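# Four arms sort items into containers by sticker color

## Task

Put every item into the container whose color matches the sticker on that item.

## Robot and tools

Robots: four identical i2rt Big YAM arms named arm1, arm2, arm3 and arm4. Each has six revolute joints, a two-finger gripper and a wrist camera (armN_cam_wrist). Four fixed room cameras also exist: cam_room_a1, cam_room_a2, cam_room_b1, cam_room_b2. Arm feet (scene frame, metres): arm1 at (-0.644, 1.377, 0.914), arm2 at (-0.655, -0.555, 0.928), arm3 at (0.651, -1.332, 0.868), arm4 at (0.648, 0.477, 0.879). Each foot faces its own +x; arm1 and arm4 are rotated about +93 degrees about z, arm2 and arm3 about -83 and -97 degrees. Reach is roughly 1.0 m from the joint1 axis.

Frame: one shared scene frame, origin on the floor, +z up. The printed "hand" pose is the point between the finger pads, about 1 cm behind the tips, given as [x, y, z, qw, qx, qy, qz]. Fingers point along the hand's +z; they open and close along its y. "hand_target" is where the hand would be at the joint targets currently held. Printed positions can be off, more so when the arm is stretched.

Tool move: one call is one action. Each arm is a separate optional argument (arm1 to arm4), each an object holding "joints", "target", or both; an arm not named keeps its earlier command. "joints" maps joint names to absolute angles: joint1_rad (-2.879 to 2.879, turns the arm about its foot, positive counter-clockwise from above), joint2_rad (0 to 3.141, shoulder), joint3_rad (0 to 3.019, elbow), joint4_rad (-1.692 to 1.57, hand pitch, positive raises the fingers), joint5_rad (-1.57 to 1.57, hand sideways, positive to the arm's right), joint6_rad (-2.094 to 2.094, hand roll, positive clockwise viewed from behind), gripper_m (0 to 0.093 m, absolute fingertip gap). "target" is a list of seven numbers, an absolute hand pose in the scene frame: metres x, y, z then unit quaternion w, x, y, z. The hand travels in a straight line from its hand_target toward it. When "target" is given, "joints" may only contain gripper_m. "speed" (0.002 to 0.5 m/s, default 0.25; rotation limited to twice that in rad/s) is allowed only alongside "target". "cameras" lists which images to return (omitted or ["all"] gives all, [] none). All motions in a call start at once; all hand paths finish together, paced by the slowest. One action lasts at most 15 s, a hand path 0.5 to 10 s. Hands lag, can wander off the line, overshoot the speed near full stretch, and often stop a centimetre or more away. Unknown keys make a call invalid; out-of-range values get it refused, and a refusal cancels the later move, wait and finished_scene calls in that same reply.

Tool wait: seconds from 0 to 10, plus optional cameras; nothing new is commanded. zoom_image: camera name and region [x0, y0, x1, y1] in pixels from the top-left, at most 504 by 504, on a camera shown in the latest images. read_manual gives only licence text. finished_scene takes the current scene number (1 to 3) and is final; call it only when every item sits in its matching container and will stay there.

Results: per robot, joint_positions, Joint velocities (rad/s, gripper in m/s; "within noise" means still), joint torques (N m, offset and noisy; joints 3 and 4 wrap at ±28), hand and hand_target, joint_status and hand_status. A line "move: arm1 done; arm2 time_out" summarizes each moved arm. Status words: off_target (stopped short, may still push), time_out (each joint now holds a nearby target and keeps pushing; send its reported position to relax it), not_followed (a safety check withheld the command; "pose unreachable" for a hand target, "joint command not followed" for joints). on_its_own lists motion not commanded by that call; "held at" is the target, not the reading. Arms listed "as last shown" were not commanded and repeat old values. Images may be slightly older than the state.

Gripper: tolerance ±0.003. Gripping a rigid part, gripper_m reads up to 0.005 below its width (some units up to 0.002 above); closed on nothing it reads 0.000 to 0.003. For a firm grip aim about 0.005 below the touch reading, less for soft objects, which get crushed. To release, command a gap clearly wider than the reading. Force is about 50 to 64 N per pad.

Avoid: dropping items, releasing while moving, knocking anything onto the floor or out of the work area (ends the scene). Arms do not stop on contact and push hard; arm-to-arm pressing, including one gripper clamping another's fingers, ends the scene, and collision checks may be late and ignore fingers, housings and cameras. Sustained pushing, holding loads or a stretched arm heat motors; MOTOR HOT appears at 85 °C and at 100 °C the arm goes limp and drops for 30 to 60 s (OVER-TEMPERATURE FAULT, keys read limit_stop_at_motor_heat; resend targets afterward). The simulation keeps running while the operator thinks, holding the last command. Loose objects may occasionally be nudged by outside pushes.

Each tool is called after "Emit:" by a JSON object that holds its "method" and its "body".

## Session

Emit:
{"method": "move", "body": {"arm1": {"joints":{"joint1_rad":1.5,"joint2_rad":0.6,"joint3_rad":1.2,"joint4_rad":-1.4,"joint5_rad":0,"joint6_rad":0,"gripper_m":0.093}}, "arm2": {"joints":{"joint1_rad":-1.6,"joint2_rad":0.6,"joint3_rad":1.2,"joint4_rad":-1.4,"joint5_rad":0,"joint6_rad":0,"gripper_m":0.093}}, "arm3": {"joints":{"joint1_rad":1.6,"joint2_rad":0.6,"joint3_rad":1.2,"joint4_rad":-1.4,"joint5_rad":0,"joint6_rad":0,"gripper_m":0.093}}, "arm4": {"joints":{"joint1_rad":-1.6,"joint2_rad":0.6,"joint3_rad":1.2,"joint4_rad":-1.4,"joint5_rad":0,"joint6_rad":0,"gripper_m":0.093}}}}

Scene clock: 1.90 s.
Joint torques (N m): arm1=[-1.38 2.37 11.81 1.2 0.08 0] | arm2=[0.21 0.09 12.12 1.62 -0.1 -0.09] | arm3=[2.08 0.21 9.46 1.2 0.09 -0.11] | arm4=[0.56 -0.15 9.8 0.76 0.05 0.17]
Motor temperatures (°C): arm1=[20 23 27 23 21 21 21] | arm2=[23 24 26 22 22 20 23] | arm3=[24 23 24 23 24 23 23] | arm4=[22 21 23 22 24 21 24]
Heat: arm1: hottest joint3_rad 27 °C; arm2: hottest joint3_rad 26 °C; arm3: hottest joint1_rad 24 °C; arm4: hottest joint5_rad 24 °C.
move: arm1 done; arm2 done; arm3 done; arm4 done
Joint velocities: within noise
arm1.joint_positions: joint1_rad=+1.493 joint2_rad=+0.608 joint3_rad=+1.181 joint4_rad=-1.393 joint5_rad=-0.002 joint6_rad=+0.007 gripper_m=+0.09306
arm1.joint_status: all done
arm1.hand: x=-0.8755 y=+1.3785 z=+1.3474 quat_wxyz=(-0.001, +0.928, -0.007, -0.374) (m; scene frame)
arm1.hand_target: x=-0.8710 y=+1.3771 z=+1.3573 quat_wxyz=(-0.002, +0.924, -0.001, -0.383) (m; scene frame)
arm1.hand_status: not commanded
arm2.joint_positions: joint1_rad=-1.595 joint2_rad=+0.597 joint3_rad=+1.178 joint4_rad=-1.388 joint5_rad=+0.002 joint6_rad=+0.014 gripper_m=+0.09310
arm2.joint_status: all done
arm2.hand: x=-0.8912 y=-0.5779 z=+1.3594 quat_wxyz=(-0.018, -0.928, -0.037, +0.372) (m; scene frame)
arm2.hand_target: x=-0.8893 y=-0.5768 z=+1.3672 quat_wxyz=(-0.015, -0.926, -0.041, +0.374) (m; scene frame)
arm2.hand_status: not commanded
arm3.joint_positions: joint1_rad=+1.589 joint2_rad=+0.606 joint3_rad=+1.191 joint4_rad=-1.395 joint5_rad=-0.001 joint6_rad=+0.006 gripper_m=+0.09306
arm3.joint_status: all done
arm3.hand: x=+0.8865 y=-1.3502 z=+1.3030 quat_wxyz=(-0.372, -0.048, -0.927, +0.024) (m; scene frame)
arm3.hand_target: x=+0.8836 y=-1.3475 z=+1.3077 quat_wxyz=(-0.376, -0.040, -0.925, +0.024) (m; scene frame)
arm3.hand_status: not commanded
arm4.joint_positions: joint1_rad=-1.597 joint2_rad=+0.608 joint3_rad=+1.177 joint4_rad=-1.389 joint5_rad=+0.001 joint6_rad=-0.013 gripper_m=+0.09311
arm4.joint_status: all done
arm4.hand: x=+0.8891 y=+0.4856 z=+1.3065 quat_wxyz=(-0.364, +0.021, -0.931, -0.001) (m; scene frame)
arm4.hand_target: x=+0.8841 y=+0.4847 z=+1.3177 quat_wxyz=(-0.374, +0.013, -0.927, -0.003) (m; scene frame)
arm4.hand_status: not commanded
pictures: arm1_cam_wrist, arm2_cam_wrist, arm3_cam_wrist, arm4_cam_wrist, cam_room_a1, cam_room_a2, cam_room_b1, cam_room_b2
Images, in order (width x height): arm1_cam_wrist 672x504, arm2_cam_wrist 672x504, arm3_cam_wrist 672x504, arm4_cam_wrist 672x504, cam_room_a1 672x504, cam_room_a2 672x504, cam_room_b1 672x504, cam_room_b2 672x504.

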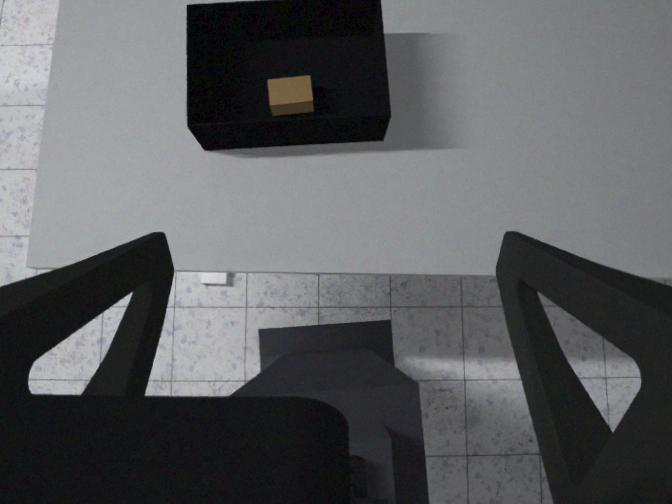

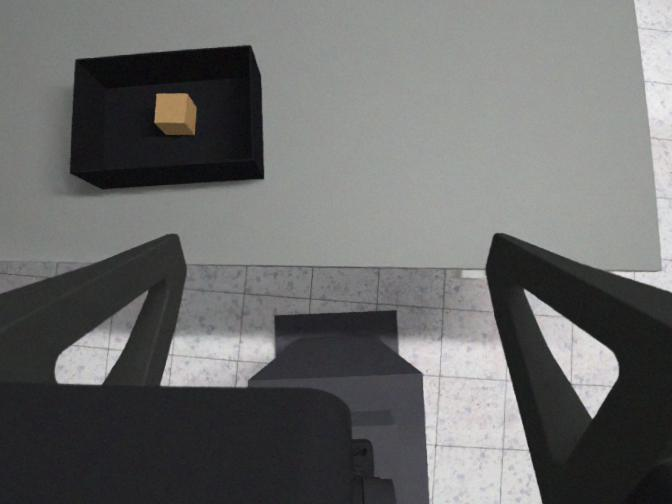

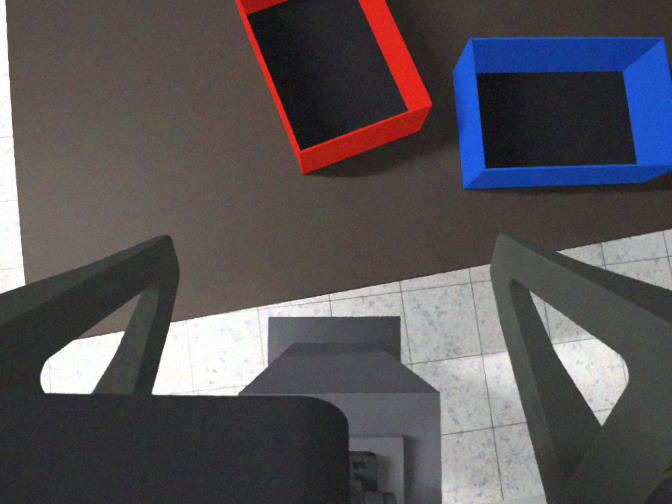

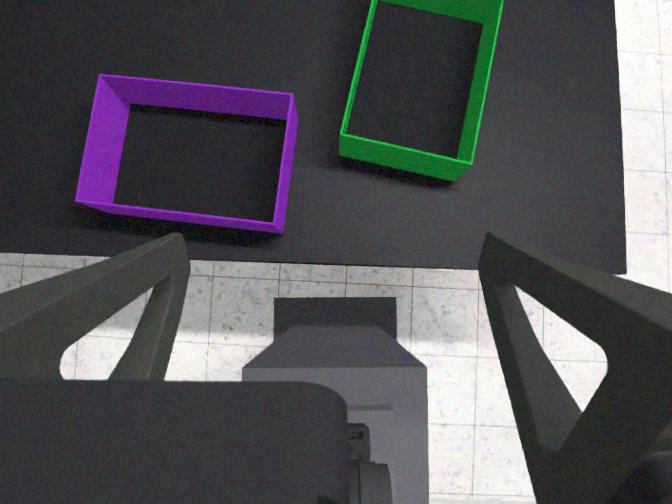

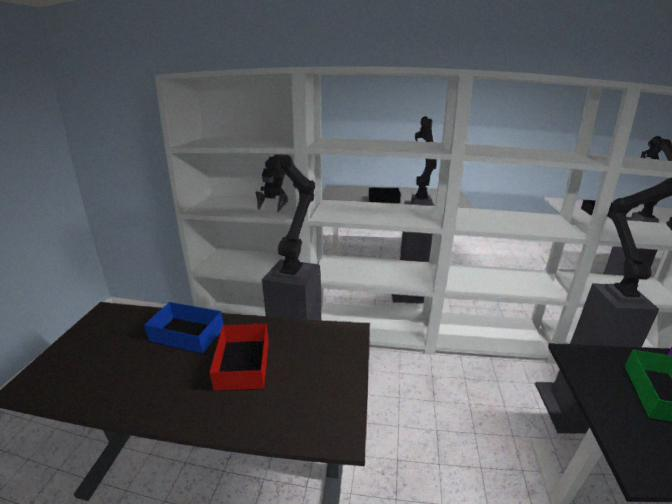

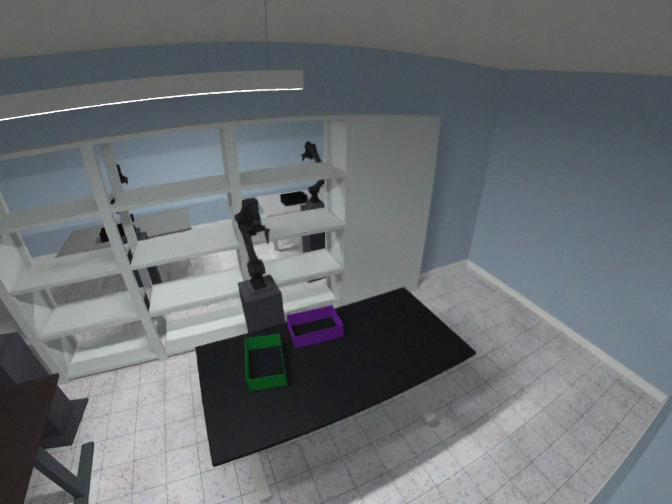

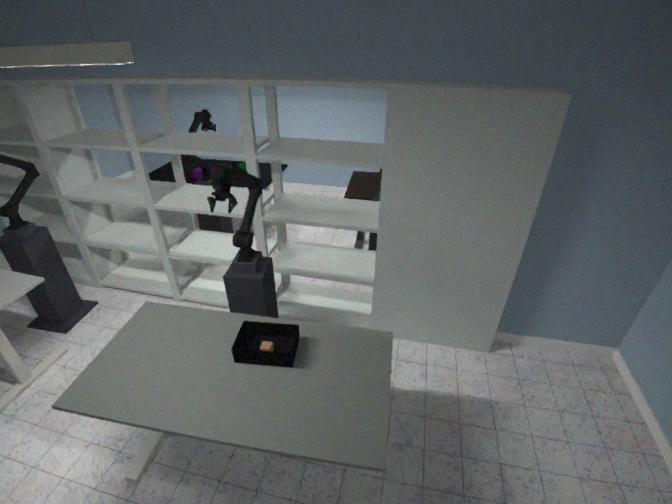

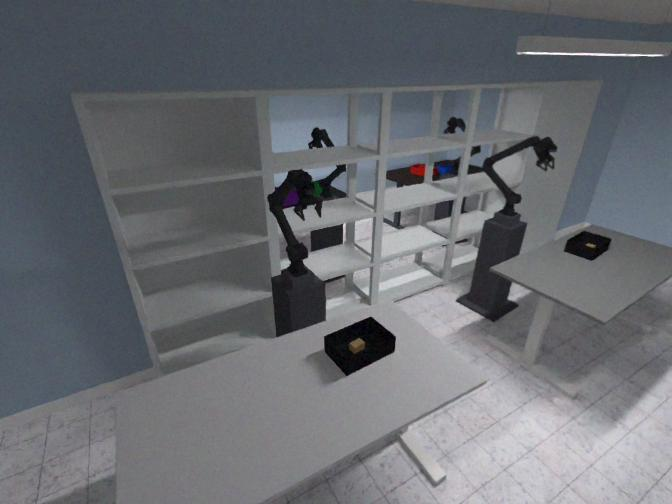

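Emit:
{"method": "zoom_image", "body": {"camera": "cam_room_b2", "region": [320, 310, 400, 370]}}

Emit:
{"method": "zoom_image", "body": {"camera": "cam_room_b1", "region": [225, 310, 305, 370]}}

Emit:
{"method": "zoom_image", "body": {"camera": "arm1_cam_wrist", "region": [180, 0, 400, 160]}}

Emit:
{"method": "zoom_image", "body": {"camera": "arm2_cam_wrist", "region": [60, 40, 280, 200]}}

Scaled by 6.300.

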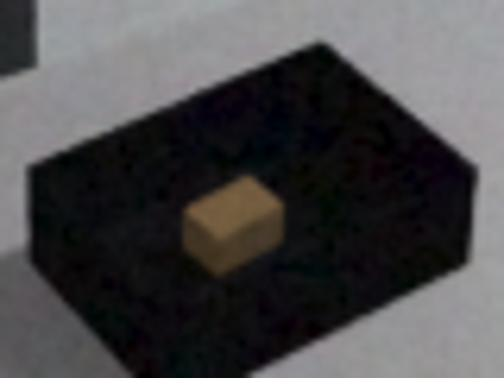

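Scaled by 6.300.

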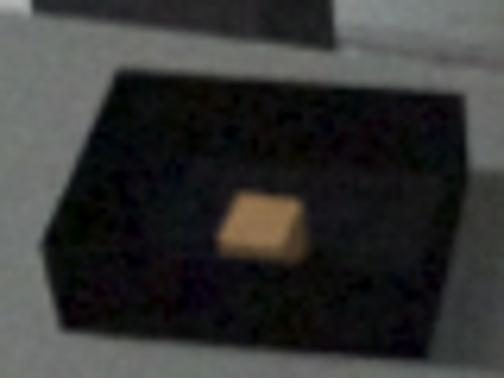

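Scaled by 2.291.

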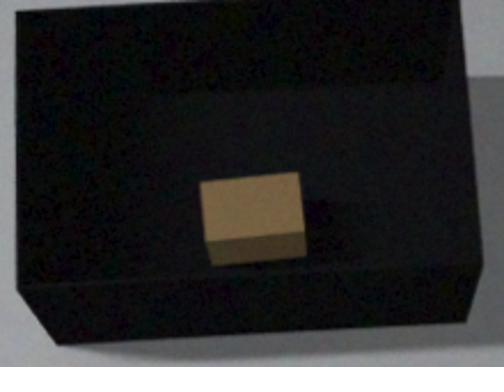

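Scaled by 2.291.

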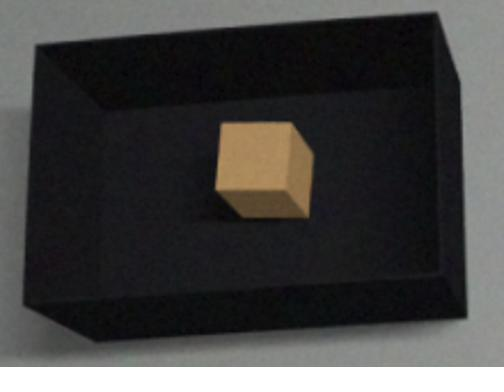

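Emit:
{"method": "move", "body": {"arm1": {"target":[-1.24,1.285,0.90,-0.0116,-0.9797,-0.0599,0.1904],"speed":0.35}, "arm2": {"target":[-1.25,-0.845,0.90,0.005,-0.9813,0.0257,0.1907],"speed":0.35}, "cameras": ["arm1_cam_wrist","arm2_cam_wrist"]}}

Scene clock: 34.90 s.
Joint torques (N m): arm1=[-1.44 -15.03 12.4 1.14 -0.04 -0.07] | arm2=[1.32 -21.13 13.12 0.81 0.06 0.22] | arm3=[2.14 0.21 9.44 1.2 0.1 -0.11] | arm4=[0.56 -0.56 9.95 0.76 0.1 0.13]
Motor temperatures (°C): arm1=[20 23 31 23 21 21 21] | arm2=[23 24 31 22 22 20 23] | arm3=[24 23 26 23 24 23 23] | arm4=[22 21 27 22 24 21 24]
Heat: arm1: hottest joint3_rad 31 °C; arm2: hottest joint3_rad 31 °C; arm3: hottest joint3_rad 26 °C; arm4: hottest joint3_rad 27 °C.
move: arm1 off_target; arm2 off_target
Joint velocities: within noise
arm1.joint_positions: joint1_rad=+1.649 joint2_rad=+1.957 joint3_rad=+1.188 joint4_rad=-0.495 joint5_rad=+0.010 joint6_rad=+0.042 gripper_m=+0.09306
arm1.joint_status: not commanded
arm1.hand: x=-1.2146 y=+1.2955 z=+0.8784 quat_wxyz=(+0.008, +0.986, +0.051, -0.160) (m; scene frame)
arm1.hand_target: x=-1.2386 y=+1.2850 z=+0.9010 quat_wxyz=(+0.012, +0.980, +0.060, -0.191) (m; scene frame)
arm1.hand_status: off_target (0.035 m and 3.7 deg from the pose sent, 0.585 m and 23.2 deg at the start)
arm2.joint_positions: joint1_rad=-1.191 joint2_rad=+2.081 joint3_rad=+1.425 joint4_rad=-0.606 joint5_rad=+0.200 joint6_rad=+0.510 gripper_m=+0.09309
arm2.joint_status: not commanded
arm2.hand: x=-1.2360 y=-0.8311 z=+0.8896 quat_wxyz=(+0.014, -0.983, +0.021, +0.181) (m; scene frame)
arm2.hand_target: x=-1.2492 y=-0.8446 z=+0.9005 quat_wxyz=(+0.005, -0.981, +0.026, +0.191) (m; scene frame)
arm2.hand_status: off_target (0.022 m and 1.7 deg from the pose sent, 0.641 m and 23.0 deg at the start)
arm3, arm4: as last shown
pictures: arm1_cam_wrist, arm2_cam_wrist
Images, in order (width x height): arm1_cam_wrist 672x504, arm2_cam_wrist 672x504.

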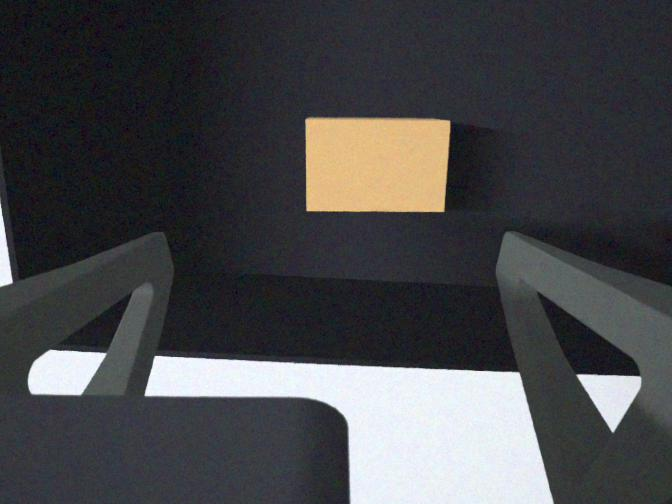

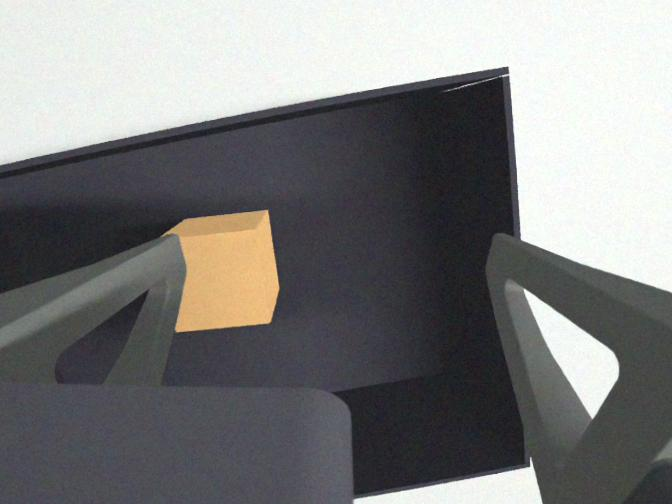

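Emit:
{"method": "move", "body": {"arm1": {"target":[-1.254,1.306,0.805,-0.0116,-0.9797,-0.0599,0.1904],"speed":0.25}, "arm2": {"target":[-1.211,-0.906,0.82,-0.0016,-0.9833,-0.0086,0.1822],"speed":0.25}, "cameras": ["arm1_cam_wrist","arm2_cam_wrist"]}}

Scene clock: 60.90 s.
Joint torques (N m): arm1=[-2.55 -16.21 10.59 1.32 -0.07 -0.01] | arm2=[0.15 -21.25 11.12 1.8 0.28 0.22] | arm3=[2.08 0.21 9.39 1.24 0.09 -0.11] | arm4=[0.62 -0.38 9.87 0.61 0.1 0.2]
Motor temperatures (°C): arm1=[20 25 33 23 21 21 21] | arm2=[23 25 32 22 22 20 23] | arm3=[24 23 28 23 24 23 23] | arm4=[22 21 29 22 24 21 24]
Heat: arm1: hottest joint3_rad 33 °C; arm2: hottest joint3_rad 32 °C; arm3: hottest joint3_rad 28 °C; arm4: hottest joint3_rad 29 °C.
move: arm1 off_target; arm2 off_target
Joint velocities: within noise
arm1.joint_positions: joint1_rad=+1.624 joint2_rad=+2.159 joint3_rad=+1.207 joint4_rad=-0.317 joint5_rad=-0.004 joint6_rad=+0.004 gripper_m=+0.09306
arm1.joint_status: not commanded
arm1.hand: x=-1.2247 y=+1.3064 z=+0.7851 quat_wxyz=(+0.010, +0.986, +0.059, -0.158) (m; scene frame)
arm1.hand_target: x=-1.2526 y=+1.3062 z=+0.8060 quat_wxyz=(+0.011, +0.980, +0.060, -0.190) (m; scene frame)
arm1.hand_status: off_target (0.035 m and 3.8 deg from the pose sent, 0.084 m and 3.7 deg at the start)
arm2.joint_positions: joint1_rad=-1.065 joint2_rad=+2.210 joint3_rad=+1.425 joint4_rad=-0.510 joint5_rad=+0.200 joint6_rad=+0.553 gripper_m=+0.09310
arm2.joint_status: not commanded
arm2.hand: x=-1.1935 y=-0.8993 z=+0.8166 quat_wxyz=(+0.008, -0.986, -0.021, +0.168) (m; scene frame)
arm2.hand_target: x=-1.2104 y=-0.9055 z=+0.8204 quat_wxyz=(-0.002, -0.983, -0.009, +0.182) (m; scene frame)
arm2.hand_status: off_target (0.019 m and 2.5 deg from the pose sent, 0.105 m and 3.9 deg at the start)
arm3, arm4: as last shown
pictures: arm1_cam_wrist, arm2_cam_wrist
Images, in order (width x height): arm1_cam_wrist 672x504, arm2_cam_wrist 672x504.

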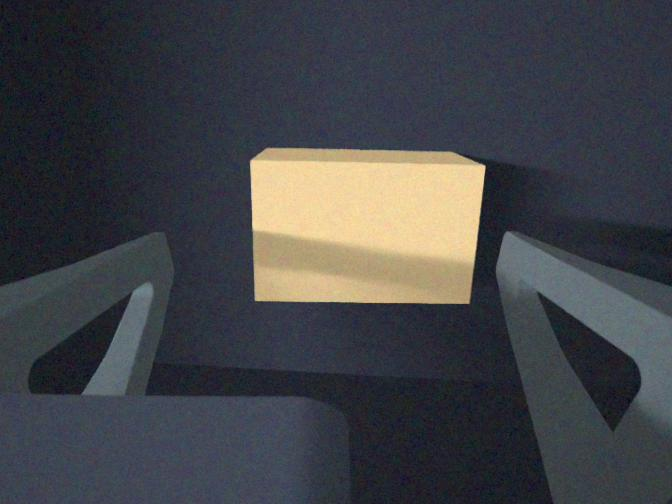

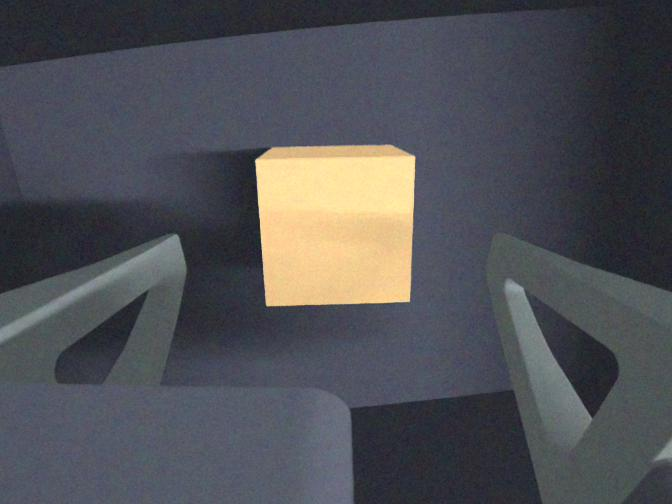

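Emit:
{"method": "move", "body": {"arm1": {"target":[-1.257,1.315,0.752,-0.0116,-0.9797,-0.0599,0.1904],"speed":0.15}, "arm2": {"target":[-1.209,-0.9055,0.736,-0.0016,-0.9833,-0.0086,0.1822],"speed":0.15}, "cameras": ["arm1_cam_wrist","arm2_cam_wrist"]}}

Scene clock: 70.17 s.
Joint torques (N m): arm1=[-2.02 -15.33 9.69 1.5 -0.09 -0.09] | arm2=[0.32 -20.42 10.22 1.87 0.33 0.17] | arm3=[2.02 0.21 9.44 1.17 0.09 -0.12] | arm4=[0.26 -0.26 9.8 0.69 0.09 0.17]
Motor temperatures (°C): arm1=[20 25 32 23 21 21 21] | arm2=[23 26 32 22 22 20 23] | arm3=[24 23 28 23 24 23 23] | arm4=[22 21 30 22 24 21 24]
Heat: arm1: hottest joint3_rad 32 °C; arm2: hottest joint3_rad 32 °C; arm3: hottest joint3_rad 28 °C; arm4: hottest joint3_rad 30 °C.
move: arm1 off_target; arm2 off_target
Joint velocities: within noise
arm1.joint_positions: joint1_rad=+1.611 joint2_rad=+2.258 joint3_rad=+1.231 joint4_rad=-0.224 joint5_rad=-0.010 joint6_rad=-0.012 gripper_m=+0.09306
arm1.joint_status: not commanded
arm1.hand: x=-1.2323 y=+1.3123 z=+0.7429 quat_wxyz=(+0.011, +0.984, +0.061, -0.166) (m; scene frame)
arm1.hand_target: x=-1.2561 y=+1.3153 z=+0.7529 quat_wxyz=(+0.011, +0.980, +0.060, -0.190) (m; scene frame)
arm1.hand_status: off_target (0.026 m and 2.8 deg from the pose sent, 0.047 m and 3.8 deg at the start)
arm2.joint_positions: joint1_rad=-1.065 joint2_rad=+2.353 joint3_rad=+1.445 joint4_rad=-0.372 joint5_rad=+0.200 joint6_rad=+0.558 gripper_m=+0.09307
arm2.joint_status: not commanded
arm2.hand: x=-1.1960 y=-0.9011 z=+0.7439 quat_wxyz=(+0.003, -0.985, -0.018, +0.174) (m; scene frame)
arm2.hand_target: x=-1.2085 y=-0.9051 z=+0.7365 quat_wxyz=(-0.002, -0.983, -0.009, +0.182) (m; scene frame)
arm2.hand_status: off_target (0.016 m and 1.5 deg from the pose sent, 0.082 m and 2.5 deg at the start)
arm3, arm4: as last shown
pictures: arm1_cam_wrist, arm2_cam_wrist
Images, in order (width x height): arm1_cam_wrist 672x504, arm2_cam_wrist 672x504.

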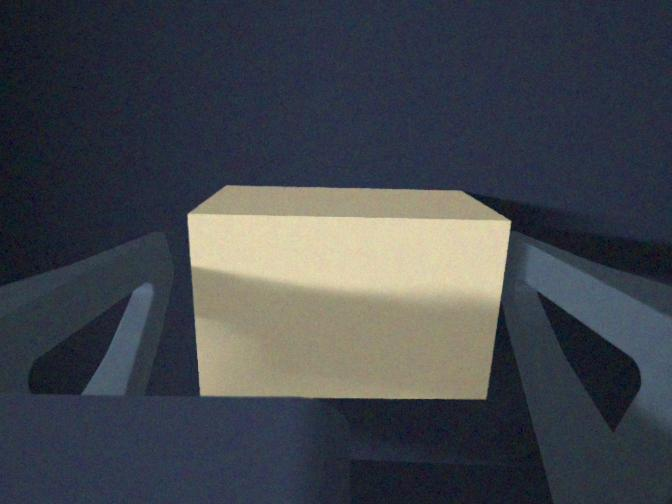

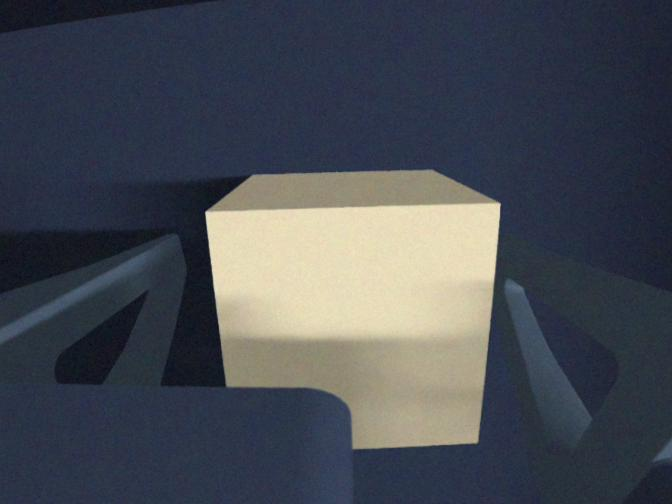

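Emit:
{"method": "move", "body": {"arm1": {"joints":{"gripper_m":0.045}}, "arm2": {"joints":{"gripper_m":0.035}}, "cameras": []}}

Emit:
{"method": "move", "body": {"arm1": {"target":[-1.245,1.310,0.96,-0.0116,-0.9797,-0.0599,0.1904],"speed":0.25}, "arm2": {"target":[-1.2,-0.905,0.96,-0.0016,-0.9833,-0.0086,0.1822],"speed":0.25}, "cameras": ["arm1_cam_wrist","arm2_cam_wrist","cam_room_b1","cam_room_b2"]}}

Scene clock: 74.87 s.
Joint torques (N m): arm1=[-2.26 -15.44 9.69 1.54 -0.04 -0.06] | arm2=[0.26 -20.37 10.28 1.85 0.32 0.17] | arm3=[2.02 0.26 9.42 1.18 0.08 -0.11] | arm4=[0.67 0.09 9.72 0.69 0.09 0.17]
Motor temperatures (°C): arm1=[20 25 32 23 21 21 21] | arm2=[23 26 32 22 22 20 23] | arm3=[24 23 28 23 24 23 23] | arm4=[22 21 30 22 24 21 24]
Heat: arm1: hottest joint3_rad 32 °C; arm2: hottest joint3_rad 32 °C; arm3: hottest joint3_rad 28 °C; arm4: hottest joint3_rad 30 °C.
move: arm1 off_target; arm2 off_target
Joint velocities: within noise
arm1.joint_positions: joint1_rad=+1.611 joint2_rad=+2.258 joint3_rad=+1.231 joint4_rad=-0.224 joint5_rad=-0.010 joint6_rad=-0.012 gripper_m=+0.06895
arm1.joint_status: gripper_m off_target (ended at +0.06897, target +0.04500)
arm1.hand: x=-1.2325 y=+1.3122 z=+0.7430 quat_wxyz=(+0.011, +0.984, +0.061, -0.167) (m; scene frame)
arm1.hand_target: x=-1.2560 y=+1.3153 z=+0.7528 quat_wxyz=(+0.011, +0.980, +0.060, -0.190) (m; scene frame)
arm1.hand_status: not commanded
arm2.joint_positions: joint1_rad=-1.065 joint2_rad=+2.353 joint3_rad=+1.445 joint4_rad=-0.371 joint5_rad=+0.200 joint6_rad=+0.558 gripper_m=+0.05313
arm2.joint_status: gripper_m off_target (ended at +0.05315, target +0.03500)
arm2.hand: x=-1.1961 y=-0.9011 z=+0.7440 quat_wxyz=(+0.003, -0.985, -0.018, +0.174) (m; scene frame)
arm2.hand_target: x=-1.2085 y=-0.9051 z=+0.7365 quat_wxyz=(-0.002, -0.983, -0.009, +0.182) (m; scene frame)
arm2.hand_status: not commanded
arm3, arm4: as last shown
pictures: none
No camera images: "cameras" was empty.

Scene clock: 76.43 s.
Joint torques (N m): arm1=[-2.02 -15.62 13.49 0.58 0.06 0.11] | arm2=[0.97 -21.95 12.92 0.79 0.4 0.21] | arm3=[1.9 0.21 9.37 1.14 0.09 -0.11] | arm4=[0.38 -0.62 9.83 0.66 0.07 0.17]
Motor temperatures (°C): arm1=[20 25 32 23 21 21 21] | arm2=[23 26 32 22 22 20 23] | arm3=[24 23 28 23 24 23 23] | arm4=[22 21 30 22 24 21 24]
Heat: arm1: hottest joint3_rad 32 °C; arm2: hottest joint3_rad 32 °C; arm3: hottest joint3_rad 28 °C; arm4: hottest joint3_rad 30 °C.
move: arm1 off_target; arm2 off_target
Joint velocities: within noise
arm1.joint_positions: joint1_rad=+1.611 joint2_rad=+1.874 joint3_rad=+1.235 joint4_rad=-0.619 joint5_rad=-0.010 joint6_rad=-0.012 gripper_m=+0.06895
arm1.joint_status: not commanded
arm1.hand: x=-1.2220 y=+1.3126 z=+0.9330 quat_wxyz=(+0.011, +0.985, +0.061, -0.163) (m; scene frame)
arm1.hand_target: x=-1.2437 y=+1.3102 z=+0.9606 quat_wxyz=(+0.012, +0.980, +0.060, -0.191) (m; scene frame)
arm1.hand_status: off_target (0.036 m and 3.2 deg from the pose sent, 0.217 m and 2.8 deg at the start)
arm2.joint_positions: joint1_rad=-1.065 joint2_rad=+1.994 joint3_rad=+1.445 joint4_rad=-0.747 joint5_rad=+0.200 joint6_rad=+0.562 gripper_m=+0.05313
arm2.joint_status: not commanded
arm2.hand: x=-1.1877 y=-0.8954 z=+0.9413 quat_wxyz=(+0.008, -0.986, -0.017, +0.167) (m; scene frame)
arm2.hand_target: x=-1.1994 y=-0.9046 z=+0.9602 quat_wxyz=(-0.002, -0.983, -0.009, +0.182) (m; scene frame)
arm2.hand_status: off_target (0.024 m and 2.2 deg from the pose sent, 0.216 m and 1.5 deg at the start)
arm3, arm4: as last shown
pictures: arm1_cam_wrist, arm2_cam_wrist, cam_room_b1, cam_room_b2
Images, in order (width x height): arm1_cam_wrist 672x504, arm2_cam_wrist 672x504, cam_room_b1 672x504, cam_room_b2 672x504.

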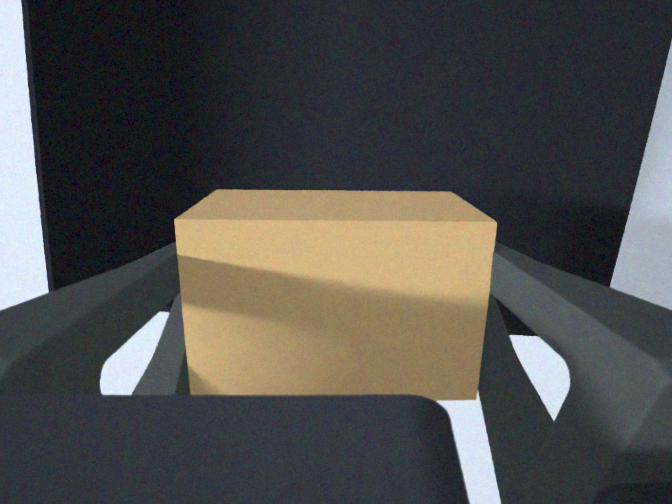

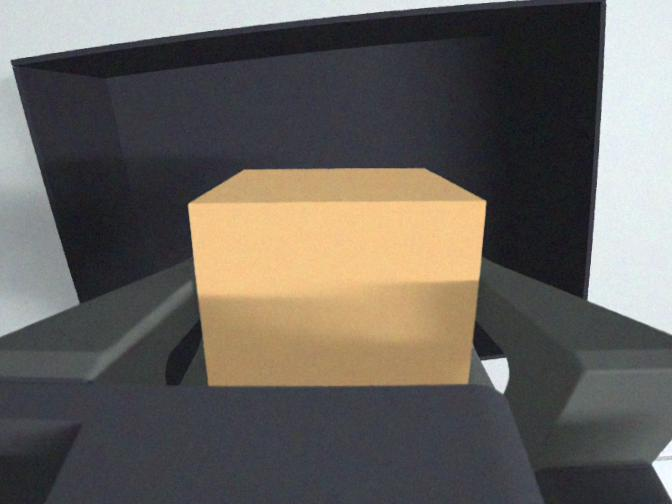

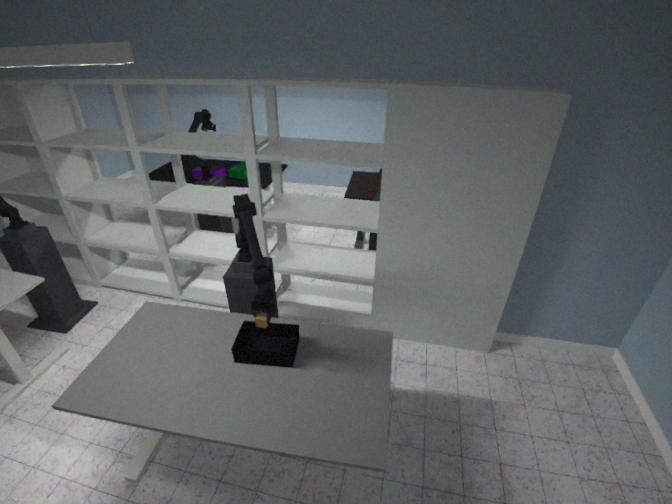

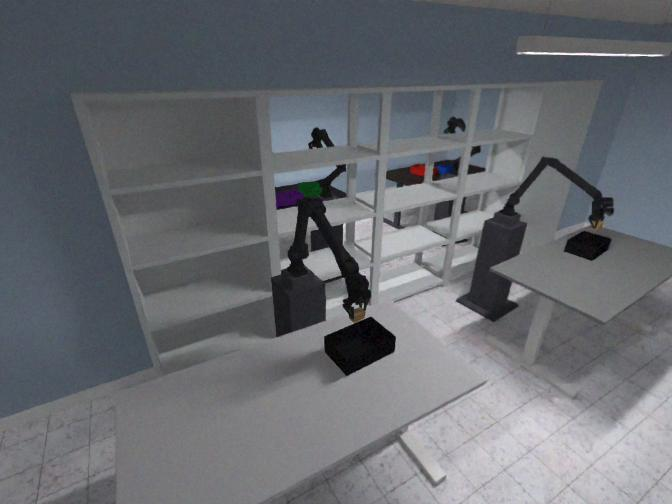

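Emit:
{"method": "move", "body": {"arm1": {"joints":{"joint2_rad":0.75,"joint3_rad":1.25,"joint4_rad":0.0,"joint5_rad":0,"joint6_rad":0}}, "arm2": {"joints":{"joint2_rad":0.75,"joint3_rad":1.25,"joint4_rad":0.0,"joint5_rad":0,"joint6_rad":0}}, "arm3": {"joints":{"joint1_rad":0.0,"joint2_rad":0.75,"joint3_rad":1.25,"joint4_rad":-1.63}}, "arm4": {"joints":{"joint1_rad":0.0,"joint2_rad":0.75,"joint3_rad":1.25,"joint4_rad":-1.63}}, "cameras": ["cam_room_b1","cam_room_b2"]}}

Scene clock: 86.43 s.
Joint torques (N m): arm1=[-2.49 1.2 11.64 1.36 0.08 0.14] | arm2=[0.91 -2.08 10.99 2.13 -0.18 -0.08] | arm3=[0.44 -2.08 12.11 0.5 0.01 -0.11] | arm4=[1.2 -2.43 10.69 0.44 0.12 0.17]
Motor temperatures (°C): arm1=[20 25 32 23 21 21 22] | arm2=[23 26 32 22 22 20 23] | arm3=[24 23 28 23 24 23 23] | arm4=[22 21 31 22 24 21 24]
Heat: arm1: hottest joint3_rad 32 °C; arm2: hottest joint3_rad 32 °C; arm3: hottest joint3_rad 28 °C; arm4: hottest joint3_rad 31 °C.
move: arm1 done; arm2 done; arm3 done; arm4 done
Joint velocities: within noise
arm1.joint_positions: joint1_rad=+1.611 joint2_rad=+0.747 joint3_rad=+1.236 joint4_rad=-0.003 joint5_rad=-0.002 joint6_rad=-0.008 gripper_m=+0.06895
arm1.joint_status: all done
arm1.hand: x=-0.9752 y=+1.3379 z=+1.6511 quat_wxyz=(+0.043, +0.509, +0.032, -0.859) (m; scene frame)
arm1.hand_target: x=-0.9725 y=+1.3384 z=+1.6584 quat_wxyz=(+0.046, +0.503, +0.029, -0.863) (m; scene frame)
arm1.hand_status: not commanded
arm2.joint_positions: joint1_rad=-1.064 joint2_rad=+0.744 joint3_rad=+1.246 joint4_rad=-0.001 joint5_rad=+0.004 joint6_rad=+0.015 gripper_m=+0.05312
arm2.joint_status: all done
arm2.hand: x=-0.9330 y=-0.7551 z=+1.6660 quat_wxyz=(-0.268, -0.488, -0.152, +0.817) (m; scene frame)
arm2.hand_target: x=-0.9342 y=-0.7575 z=+1.6663 quat_wxyz=(-0.264, -0.487, -0.158, +0.818) (m; scene frame)
arm2.hand_status: not commanded
arm3.joint_positions: joint1_rad=+0.011 joint2_rad=+0.759 joint3_rad=+1.210 joint4_rad=-1.622 joint5_rad=+0.001 joint6_rad=+0.006 gripper_m=+0.09306
arm3.joint_status: all done
arm3.hand: x=+0.6242 y=-1.5580 z=+1.2509 quat_wxyz=(-0.138, -0.731, -0.651, +0.152) (m; scene frame)
arm3.hand_target: x=+0.6221 y=-1.5555 z=+1.2696 quat_wxyz=(-0.150, -0.730, -0.646, +0.168) (m; scene frame)
arm3.hand_status: not commanded
arm4.joint_positions: joint1_rad=-0.003 joint2_rad=+0.762 joint3_rad=+1.215 joint4_rad=-1.619 joint5_rad=-0.001 joint6_rad=-0.011 gripper_m=+0.09311
arm4.joint_status: all done
arm4.hand: x=+0.6374 y=+0.7133 z=+1.2609 quat_wxyz=(-0.136, +0.715, -0.670, -0.146) (m; scene frame)
arm4.hand_target: x=+0.6372 y=+0.7095 z=+1.2775 quat_wxyz=(-0.147, +0.709, -0.671, -0.159) (m; scene frame)
arm4.hand_status: not commanded
pictures: cam_room_b1, cam_room_b2
Images, in order (width x height): cam_room_b1 672x504, cam_room_b2 672x504.

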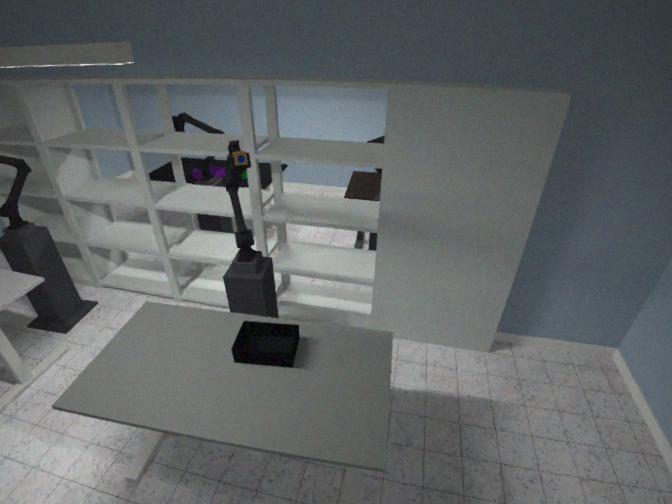

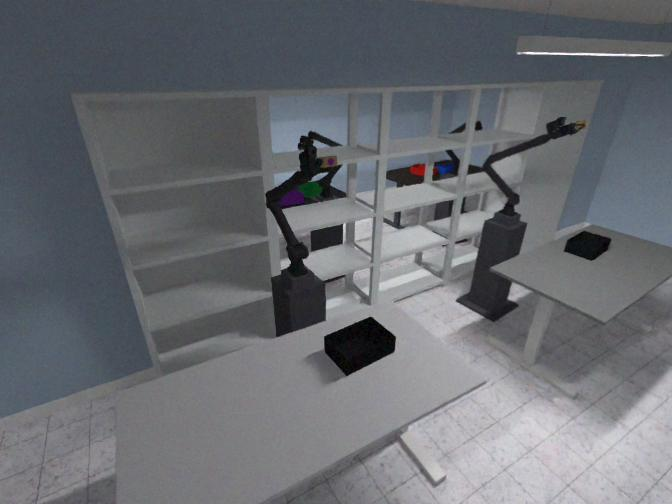

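Emit:
{"method": "move", "body": {"arm1": {"joints":{"joint1_rad":-2.25,"joint4_rad":-1.63}}, "arm2": {"joints":{"joint1_rad":0.92,"joint4_rad":-1.63}}, "arm3": {"joints":{"joint1_rad":-1.99}}, "arm4": {"joints":{"joint1_rad":0.9}}, "cameras": []}}

Scene clock: 105.63 s.
Joint torques (N m): arm1=[-2.43 0.32 11.52 1.01 -0.08 0.11] | arm2=[1.26 -2.55 10.62 1.14 0.14 -0.06] | arm3=[0.5 -2.67 12.16 0.46 -0.05 -0.11] | arm4=[1.03 -2.43 10.62 0.34 0.13 0.15]
Motor temperatures (°C): arm1=[20 25 32 23 21 21 22] | arm2=[23 26 33 22 22 20 24] | arm3=[24 23 28 23 24 23 23] | arm4=[22 21 32 22 24 21 24]
Heat: arm1: hottest joint3_rad 32 °C; arm2: hottest joint3_rad 33 °C; arm3: hottest joint3_rad 28 °C; arm4: hottest joint3_rad 32 °C.
move: arm1 done; arm2 done; arm3 done; arm4 done
Joint velocities: within noise
arm1.joint_positions: joint1_rad=-2.243 joint2_rad=+0.757 joint3_rad=+1.236 joint4_rad=-1.622 joint5_rad=+0.002 joint6_rad=-0.006 gripper_m=+0.06895
arm1.joint_status: all done
arm1.hand: x=-0.4453 y=+1.2428 z=+1.3029 quat_wxyz=(-0.195, -0.288, -0.935, +0.066) (m; scene frame)
arm1.hand_target: x=-0.4484 y=+1.2434 z=+1.3098 quat_wxyz=(-0.201, -0.293, -0.932, +0.067) (m; scene frame)
arm1.hand_status: not commanded
arm2.joint_positions: joint1_rad=+0.916 joint2_rad=+0.754 joint3_rad=+1.246 joint4_rad=-1.618 joint5_rad=-0.003 joint6_rad=+0.012 gripper_m=+0.05310
arm2.joint_status: all done
arm2.hand: x=-0.4543 y=-0.6768 z=+1.3260 quat_wxyz=(-0.214, -0.265, -0.939, +0.054) (m; scene frame)
arm2.hand_target: x=-0.4571 y=-0.6746 z=+1.3272 quat_wxyz=(-0.211, -0.258, -0.941, +0.056) (m; scene frame)
arm2.hand_status: not commanded
arm3.joint_positions: joint1_rad=-1.980 joint2_rad=+0.759 joint3_rad=+1.210 joint4_rad=-1.622 joint5_rad=+0.002 joint6_rad=+0.005 gripper_m=+0.09306
arm3.joint_status: all done
arm3.hand: x=+0.4497 y=-1.2079 z=+1.2459 quat_wxyz=(+0.046, -0.946, +0.261, +0.189) (m; scene frame)
arm3.hand_target: x=+0.4524 y=-1.2068 z=+1.2646 quat_wxyz=(+0.052, -0.941, +0.262, +0.208) (m; scene frame)
arm3.hand_status: not commanded
arm4.joint_positions: joint1_rad=+0.897 joint2_rad=+0.762 joint3_rad=+1.215 joint4_rad=-1.619 joint5_rad=+0.000 joint6_rad=-0.011 gripper_m=+0.09311
arm4.joint_status: all done
arm4.hand: x=+0.4583 y=+0.6151 z=+1.2621 quat_wxyz=(-0.060, +0.934, -0.293, -0.193) (m; scene frame)
arm4.hand_target: x=+0.4611 y=+0.6124 z=+1.2787 quat_wxyz=(-0.064, +0.930, -0.296, -0.210) (m; scene frame)
arm4.hand_status: not commanded
pictures: none
No camera images: "cameras" was empty.

Emit:
{"method": "move", "body": {"arm1": {"target":[-0.03,0.945,1.10,0.1983,0.2941,0.9328,-0.0625],"speed":0.35}, "arm2": {"target":[-0.025,-0.93,1.09,0.1839,0.2623,0.9459,-0.0510],"speed":0.35}, "cameras": []}}

Emit:
{"method": "move", "body": {"arm1": {"target":[-0.03,0.945,1.035,0.1656,0.2961,0.9392,-0.0522],"speed":0.15}, "arm2": {"target":[-0.025,-0.935,1.02,0.1839,0.2623,0.9459,-0.0510],"speed":0.15}, "cameras": []}}

Scene clock: 115.50 s.
Joint torques (N m): arm1=[-2.9 -19.78 17.35 0.57 -0.06 0.08] | arm2=[1.2 -22.77 16.51 0.88 0.15 0.01] | arm3=[0.5 -2.49 12.18 0.49 -0.06 -0.1] | arm4=[1.14 -2.37 10.71 0.34 0.07 0.16]
Motor temperatures (°C): arm1=[20 24 33 23 21 21 22] | arm2=[23 26 33 22 22 20 24] | arm3=[24 23 29 23 24 23 23] | arm4=[22 21 32 22 24 21 24]
Heat: arm1: hottest joint3_rad 33 °C; arm2: hottest joint3_rad 33 °C; arm3: hottest joint3_rad 29 °C; arm4: hottest joint3_rad 32 °C.
move: arm1 off_target; arm2 off_target
Joint velocities: within noise
arm1.joint_positions: joint1_rad=-2.245 joint2_rad=+2.071 joint3_rad=+1.963 joint4_rad=-1.094 joint5_rad=-0.006 joint6_rad=-0.006 gripper_m=+0.06895
arm1.joint_status: not commanded
arm1.hand: x=-0.0395 y=+0.9614 z=+1.0634 quat_wxyz=(-0.168, -0.290, -0.941, +0.053) (m; scene frame)
arm1.hand_target: x=-0.0319 y=+0.9463 z=+1.1004 quat_wxyz=(-0.199, -0.294, -0.933, +0.063) (m; scene frame)
arm1.hand_status: off_target (0.041 m and 3.8 deg from the pose sent, 0.550 m and 1.0 deg at the start)
arm2.joint_positions: joint1_rad=+0.916 joint2_rad=+2.049 joint3_rad=+1.883 joint4_rad=-1.060 joint5_rad=+0.002 joint6_rad=+0.012 gripper_m=+0.05310
arm2.joint_status: not commanded
arm2.hand: x=-0.0408 y=-0.9236 z=+1.0687 quat_wxyz=(-0.166, -0.268, -0.948, +0.044) (m; scene frame)
arm2.hand_target: x=-0.0262 y=-0.9292 z=+1.0902 quat_wxyz=(-0.185, -0.262, -0.946, +0.051) (m; scene frame)
arm2.hand_status: off_target (0.027 m and 2.4 deg from the pose sent, 0.551 m and 3.6 deg at the start)
arm3, arm4: as last shown
pictures: none
No camera images: "cameras" was empty.

Scene clock: 116.63 s.
Joint torques (N m): arm1=[-2.67 -19.31 14.32 1.32 -0.05 0.06] | arm2=[0.62 -22.01 10.66 2.28 0.03 -0.06] | arm3=[0.62 -2.49 12.21 0.43 -0.05 -0.11] | arm4=[1.08 -2.43 10.65 0.34 0.08 0.14]
Motor temperatures (°C): arm1=[20 24 33 23 21 21 22] | arm2=[23 26 33 22 22 20 24] | arm3=[24 23 29 23 24 23 23] | arm4=[22 21 32 22 24 21 24]
Heat: arm1: hottest joint3_rad 33 °C; arm2: hottest joint3_rad 33 °C; arm3: hottest joint3_rad 29 °C; arm4: hottest joint3_rad 32 °C.
move: arm1 off_target; arm2 off_target
Joint velocities: within noise
arm1.joint_positions: joint1_rad=-2.245 joint2_rad=+2.137 joint3_rad=+1.963 joint4_rad=-1.086 joint5_rad=-0.006 joint6_rad=-0.006 gripper_m=+0.06895
arm1.joint_status: not commanded
arm1.hand: x=-0.0383 y=+0.9601 z=+1.0166 quat_wxyz=(-0.141, -0.291, -0.945, +0.045) (m; scene frame)
arm1.hand_target: x=-0.0309 y=+0.9456 z=+1.0353 quat_wxyz=(-0.166, -0.296, -0.939, +0.052) (m; scene frame)
arm1.hand_status: off_target (0.025 m and 3.1 deg from the pose sent, 0.034 m and 0.8 deg at the start)
arm2.joint_positions: joint1_rad=+0.916 joint2_rad=+2.085 joint3_rad=+1.849 joint4_rad=-0.939 joint5_rad=+0.002 joint6_rad=+0.011 gripper_m=+0.05310
arm2.joint_status: not commanded
arm2.hand: x=-0.0260 y=-0.9323 z=+1.0385 quat_wxyz=(-0.190, -0.267, -0.944, +0.051) (m; scene frame)
arm2.hand_target: x=-0.0254 y=-0.9347 z=+1.0203 quat_wxyz=(-0.184, -0.262, -0.946, +0.051) (m; scene frame)
arm2.hand_status: off_target (0.019 m and 0.9 deg from the pose sent, 0.052 m and 2.4 deg at the start)
arm3, arm4: as last shown
pictures: none
No camera images: "cameras" was empty.

Emit:
{"method": "move", "body": {"arm1": {"target":[-0.03,0.945,1.018,0.1820,0.2952,0.9362,-0.0574],"speed":0.1}, "arm2": {"target":[-0.028,-0.934,1.0,0.1631,0.2633,0.9497,-0.0452],"speed":0.1}, "cameras": []}}

Scene clock: 124.13 s.
Joint torques (N m): arm1=[-2.73 -19.6 10.11 1.62 0.03 0.04] | arm2=[0.56 -21.95 11.38 1.35 0 -0.07] | arm3=[0.5 -2.49 12.15 0.42 -0.06 -0.1] | arm4=[1.08 -2.08 10.85 0.35 0.09 0.13]
Motor temperatures (°C): arm1=[20 25 34 23 21 21 22] | arm2=[23 26 32 22 22 20 24] | arm3=[24 23 29 23 24 23 23] | arm4=[22 21 32 22 24 21 24]
Heat: arm1: hottest joint3_rad 34 °C; arm2: hottest joint3_rad 32 °C; arm3: hottest joint3_rad 29 °C; arm4: hottest joint3_rad 32 °C.
move: arm1 done; arm2 off_target
Joint velocities: within noise
arm1.joint_positions: joint1_rad=-2.246 joint2_rad=+2.136 joint3_rad=+1.937 joint4_rad=-0.992 joint5_rad=-0.008 joint6_rad=-0.005 gripper_m=+0.06895
arm1.joint_status: not commanded
arm1.hand: x=-0.0274 y=+0.9515 z=+1.0135 quat_wxyz=(-0.174, -0.290, -0.940, +0.054) (m; scene frame)
arm1.hand_target: x=-0.0301 y=+0.9450 z=+1.0180 quat_wxyz=(-0.182, -0.295, -0.936, +0.057) (m; scene frame)
arm1.hand_status: done (0.008 m and 1.2 deg from the pose sent, 0.017 m and 5.1 deg at the start)
arm2.joint_positions: joint1_rad=+0.916 joint2_rad=+2.112 joint3_rad=+1.849 joint4_rad=-0.939 joint5_rad=+0.002 joint6_rad=+0.011 gripper_m=+0.05310
arm2.joint_status: not commanded
arm2.hand: x=-0.0267 y=-0.9318 z=+1.0193 quat_wxyz=(-0.177, -0.267, -0.946, +0.047) (m; scene frame)
arm2.hand_target: x=-0.0283 y=-0.9337 z=+1.0003 quat_wxyz=(-0.163, -0.263, -0.950, +0.045) (m; scene frame)
arm2.hand_status: off_target (0.019 m and 1.7 deg from the pose sent, 0.038 m and 3.2 deg at the start)
arm3, arm4: as last shown
pictures: none
No camera images: "cameras" was empty.

Emit:
{"method": "move", "body": {"arm1": {"target":[-0.03,0.945,1.010,0.1820,0.2952,0.9362,-0.0574],"speed":0.06}, "arm2": {"target":[-0.028,-0.934,0.988,0.1631,0.2633,0.9497,-0.0452],"speed":0.06}, "cameras": []}}

Scene clock: 127.77 s.
Joint torques (N m): arm1=[-3.25 -19.66 9.65 1.77 0.02 0.07] | arm2=[0.56 -21.25 10 2.22 0.01 -0.07] | arm3=[0.5 -2.43 12.15 0.47 -0.06 -0.11] | arm4=[1.38 -2.61 10.74 0.18 0.09 0.17]
Motor temperatures (°C): arm1=[20 25 33 23 21 21 22] | arm2=[23 26 32 22 22 20 24] | arm3=[24 23 29 23 24 23 23] | arm4=[22 21 33 22 24 21 24]
Heat: arm1: hottest joint3_rad 33 °C; arm2: hottest joint3_rad 32 °C; arm3: hottest joint3_rad 29 °C; arm4: hottest joint3_rad 33 °C.
move: arm1 done; arm2 off_target
Joint velocities: within noise
arm1.joint_positions: joint1_rad=-2.246 joint2_rad=+2.133 joint3_rad=+1.929 joint4_rad=-0.976 joint5_rad=-0.008 joint6_rad=-0.005 gripper_m=+0.06895
arm1.joint_status: not commanded
arm1.hand: x=-0.0263 y=+0.9508 z=+1.0131 quat_wxyz=(-0.179, -0.290, -0.939, +0.056) (m; scene frame)
arm1.hand_target: x=-0.0301 y=+0.9450 z=+1.0100 quat_wxyz=(-0.182, -0.295, -0.936, +0.057) (m; scene frame)
arm1.hand_status: done (0.008 m and 0.8 deg from the pose sent, 0.008 m and 1.2 deg at the start)
arm2.joint_positions: joint1_rad=+0.916 joint2_rad=+2.116 joint3_rad=+1.849 joint4_rad=-0.936 joint5_rad=+0.002 joint6_rad=+0.011 gripper_m=+0.05310
arm2.joint_status: not commanded
arm2.hand: x=-0.0261 y=-0.9322 z=+1.0171 quat_wxyz=(-0.177, -0.267, -0.946, +0.047) (m; scene frame)
arm2.hand_target: x=-0.0288 y=-0.9334 z=+0.9887 quat_wxyz=(-0.163, -0.263, -0.950, +0.045) (m; scene frame)
arm2.hand_status: off_target (0.029 m and 1.7 deg from the pose sent, 0.031 m and 1.7 deg at the start)
arm3: as last shown
arm4.joint_positions: joint1_rad=+0.897 joint2_rad=+0.761 joint3_rad=+1.215 joint4_rad=-1.619 joint5_rad=+0.000 joint6_rad=-0.011 gripper_m=+0.09311
arm4.joint_status: not commanded
arm4.hand: x=+0.4584 y=+0.6150 z=+1.2622 quat_wxyz=(-0.060, +0.934, -0.293, -0.193) (m; scene frame)
arm4.hand_target: x=+0.4612 y=+0.6123 z=+1.2788 quat_wxyz=(-0.064, +0.930, -0.296, -0.210) (m; scene frame)
arm4.hand_status: not commanded
pictures: none
No camera images: "cameras" was empty.

Emit:
{"method": "move", "body": {"arm1": {"joints":{"gripper_m":0.092}}, "arm2": {"target":[-0.028,-0.934,1.0,0.1631,0.2633,0.9497,-0.0452],"joints":{"gripper_m":0.09},"speed":0.1}, "cameras": []}}

Emit:
{"method": "move", "body": {"arm1": {"target":[-0.09,0.987,1.17,0.1820,0.2952,0.9362,-0.0574],"speed":0.2}, "arm2": {"target":[-0.09,-0.897,1.17,0.1631,0.2633,0.9497,-0.0452],"speed":0.2}, "arm3": {"target":[0.32,-1.13,1.25,0.0804,-0.919,0.2549,0.2898],"speed":0.25}, "arm4": {"target":[0.3,0.72,1.25,0.0904,-0.9096,0.2868,0.2868],"speed":0.25}, "cameras": ["arm1_cam_wrist","arm2_cam_wrist"]}}

Scene clock: 134.37 s.
Joint torques (N m): arm1=[-2.96 -20.66 11.03 1.62 0.01 0.07] | arm2=[0.5 -22.24 11.43 1.16 0 -0.06] | arm3=[0.56 -2.55 12.15 0.46 -0.05 -0.1] | arm4=[0.91 -2.43 10.7 0.24 0.1 0.16]
Motor temperatures (°C): arm1=[20 25 33 23 21 21 22] | arm2=[23 27 32 22 22 20 24] | arm3=[24 23 29 23 24 23 23] | arm4=[22 21 33 22 24 21 24]
Heat: arm1: hottest joint3_rad 33 °C; arm2: hottest joint3_rad 32 °C; arm3: hottest joint3_rad 29 °C; arm4: hottest joint3_rad 33 °C.
move: arm1 done; arm2 off_target
Joint velocities: within noise
arm1.joint_positions: joint1_rad=-2.246 joint2_rad=+2.133 joint3_rad=+1.913 joint4_rad=-0.972 joint5_rad=-0.008 joint6_rad=-0.005 gripper_m=+0.09196
arm1.joint_status: all done
arm1.hand: x=-0.0296 y=+0.9531 z=+1.0063 quat_wxyz=(-0.173, -0.290, -0.940, +0.054) (m; scene frame)
arm1.hand_target: x=-0.0301 y=+0.9450 z=+1.0100 quat_wxyz=(-0.182, -0.295, -0.936, +0.057) (m; scene frame)
arm1.hand_status: not commanded
arm2.joint_positions: joint1_rad=+0.916 joint2_rad=+2.116 joint3_rad=+1.849 joint4_rad=-0.936 joint5_rad=+0.002 joint6_rad=+0.011 gripper_m=+0.08993
arm2.joint_status: all done
arm2.hand: x=-0.0261 y=-0.9322 z=+1.0171 quat_wxyz=(-0.177, -0.267, -0.946, +0.047) (m; scene frame)
arm2.hand_target: x=-0.0282 y=-0.9337 z=+1.0003 quat_wxyz=(-0.163, -0.263, -0.950, +0.045) (m; scene frame)
arm2.hand_status: off_target (0.017 m and 1.7 deg from the pose sent, 0.017 m and 1.7 deg at the start)
arm3, arm4: as last shown
arm4.hand_target: x=+0.4611 y=+0.6123 z=+1.2788 quat_wxyz=(-0.064, +0.930, -0.296, -0.210) (m; scene frame)
pictures: none
No camera images: "cameras" was empty.

Scene clock: 136.00 s.
Joint torques (N m): arm1=[-3.25 -17.49 14.42 0.69 -0.03 0.05] | arm2=[0.56 -21.6 13.5 0.84 0.04 -0.06] | arm3=[1.49 -6.42 13.81 1.68 0.12 -0.06] | arm4=[1.03 -7.71 13.04 1.48 0.19 0.16]
Motor temperatures (°C): arm1=[20 25 34 23 21 21 22] | arm2=[23 27 32 22 22 20 24] | arm3=[24 23 29 23 24 23 23] | arm4=[22 21 33 22 24 21 24]
Heat: arm1: hottest joint3_rad 34 °C; arm2: hottest joint3_rad 32 °C; arm3: hottest joint3_rad 29 °C; arm4: hottest joint3_rad 33 °C.
move: arm1 off_target; arm2 off_target; arm3 off_target; arm4 off_target
Joint velocities: within noise
arm1.joint_positions: joint1_rad=-2.246 joint2_rad=+1.879 joint3_rad=+1.877 joint4_rad=-1.212 joint5_rad=-0.008 joint6_rad=-0.005 gripper_m=+0.09196
arm1.joint_status: not commanded
arm1.hand: x=-0.0896 y=+0.9959 z=+1.1443 quat_wxyz=(-0.163, -0.291, -0.941, +0.051) (m; scene frame)
arm1.hand_target: x=-0.0906 y=+0.9874 z=+1.1698 quat_wxyz=(-0.182, -0.295, -0.936, +0.058) (m; scene frame)
arm1.hand_status: off_target (0.027 m and 2.4 deg from the pose sent, 0.178 m and 1.3 deg at the start)
arm2.joint_positions: joint1_rad=+0.916 joint2_rad=+1.867 joint3_rad=+1.836 joint4_rad=-1.217 joint5_rad=+0.002 joint6_rad=+0.011 gripper_m=+0.08993
arm2.joint_status: not commanded
arm2.hand: x=-0.0918 y=-0.8936 z=+1.1561 quat_wxyz=(-0.155, -0.268, -0.950, +0.041) (m; scene frame)
arm2.hand_target: x=-0.0902 y=-0.8968 z=+1.1699 quat_wxyz=(-0.163, -0.263, -0.950, +0.045) (m; scene frame)
arm2.hand_status: off_target (0.014 m and 1.2 deg from the pose sent, 0.170 m and 1.7 deg at the start)
arm3.joint_positions: joint1_rad=-1.980 joint2_rad=+0.994 joint3_rad=+1.210 joint4_rad=-1.234 joint5_rad=+0.015 joint6_rad=+0.005 gripper_m=+0.09306
arm3.joint_status: not commanded
arm3.hand: x=+0.3288 y=-1.1350 z=+1.2219 quat_wxyz=(+0.071, -0.928, +0.258, +0.259) (m; scene frame)
arm3.hand_target: x=+0.3212 y=-1.1307 z=+1.2497 quat_wxyz=(+0.080, -0.919, +0.255, +0.290) (m; scene frame)
arm3.hand_status: off_target (0.030 m and 3.8 deg from the pose sent, 0.151 m and 12.6 deg at the start)
arm4.joint_positions: joint1_rad=+0.907 joint2_rad=+1.091 joint3_rad=+1.231 joint4_rad=-1.173 joint5_rad=+0.007 joint6_rad=-0.006 gripper_m=+0.09311
arm4.joint_status: not commanded
arm4.hand: x=+0.3126 y=+0.7144 z=+1.2198 quat_wxyz=(-0.081, +0.920, -0.287, -0.254) (m; scene frame)
arm4.hand_target: x=+0.3015 y=+0.7191 z=+1.2500 quat_wxyz=(-0.090, +0.909, -0.287, -0.287) (m; scene frame)
arm4.hand_status: off_target (0.033 m and 4.1 deg from the pose sent, 0.190 m and 11.6 deg at the start)
pictures: arm1_cam_wrist, arm2_cam_wrist
Images, in order (width x height): arm1_cam_wrist 672x504, arm2_cam_wrist 672x504.

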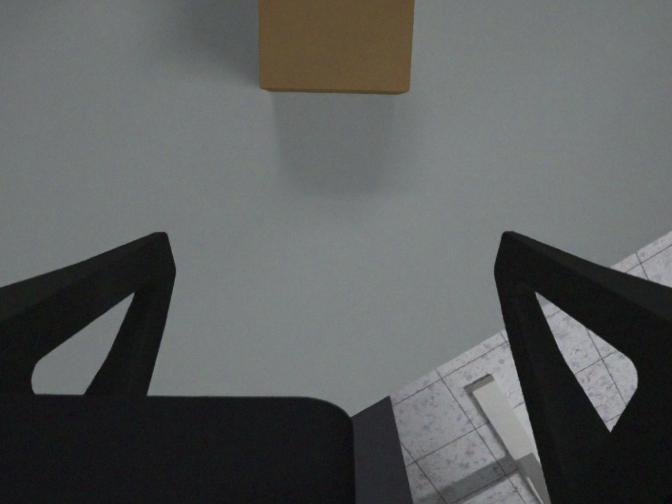

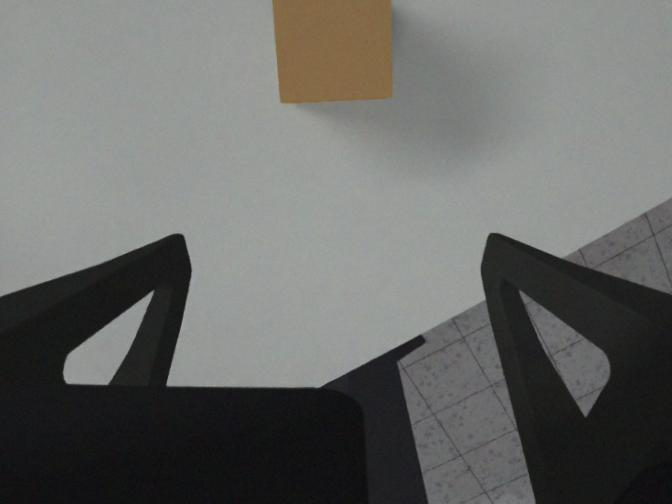

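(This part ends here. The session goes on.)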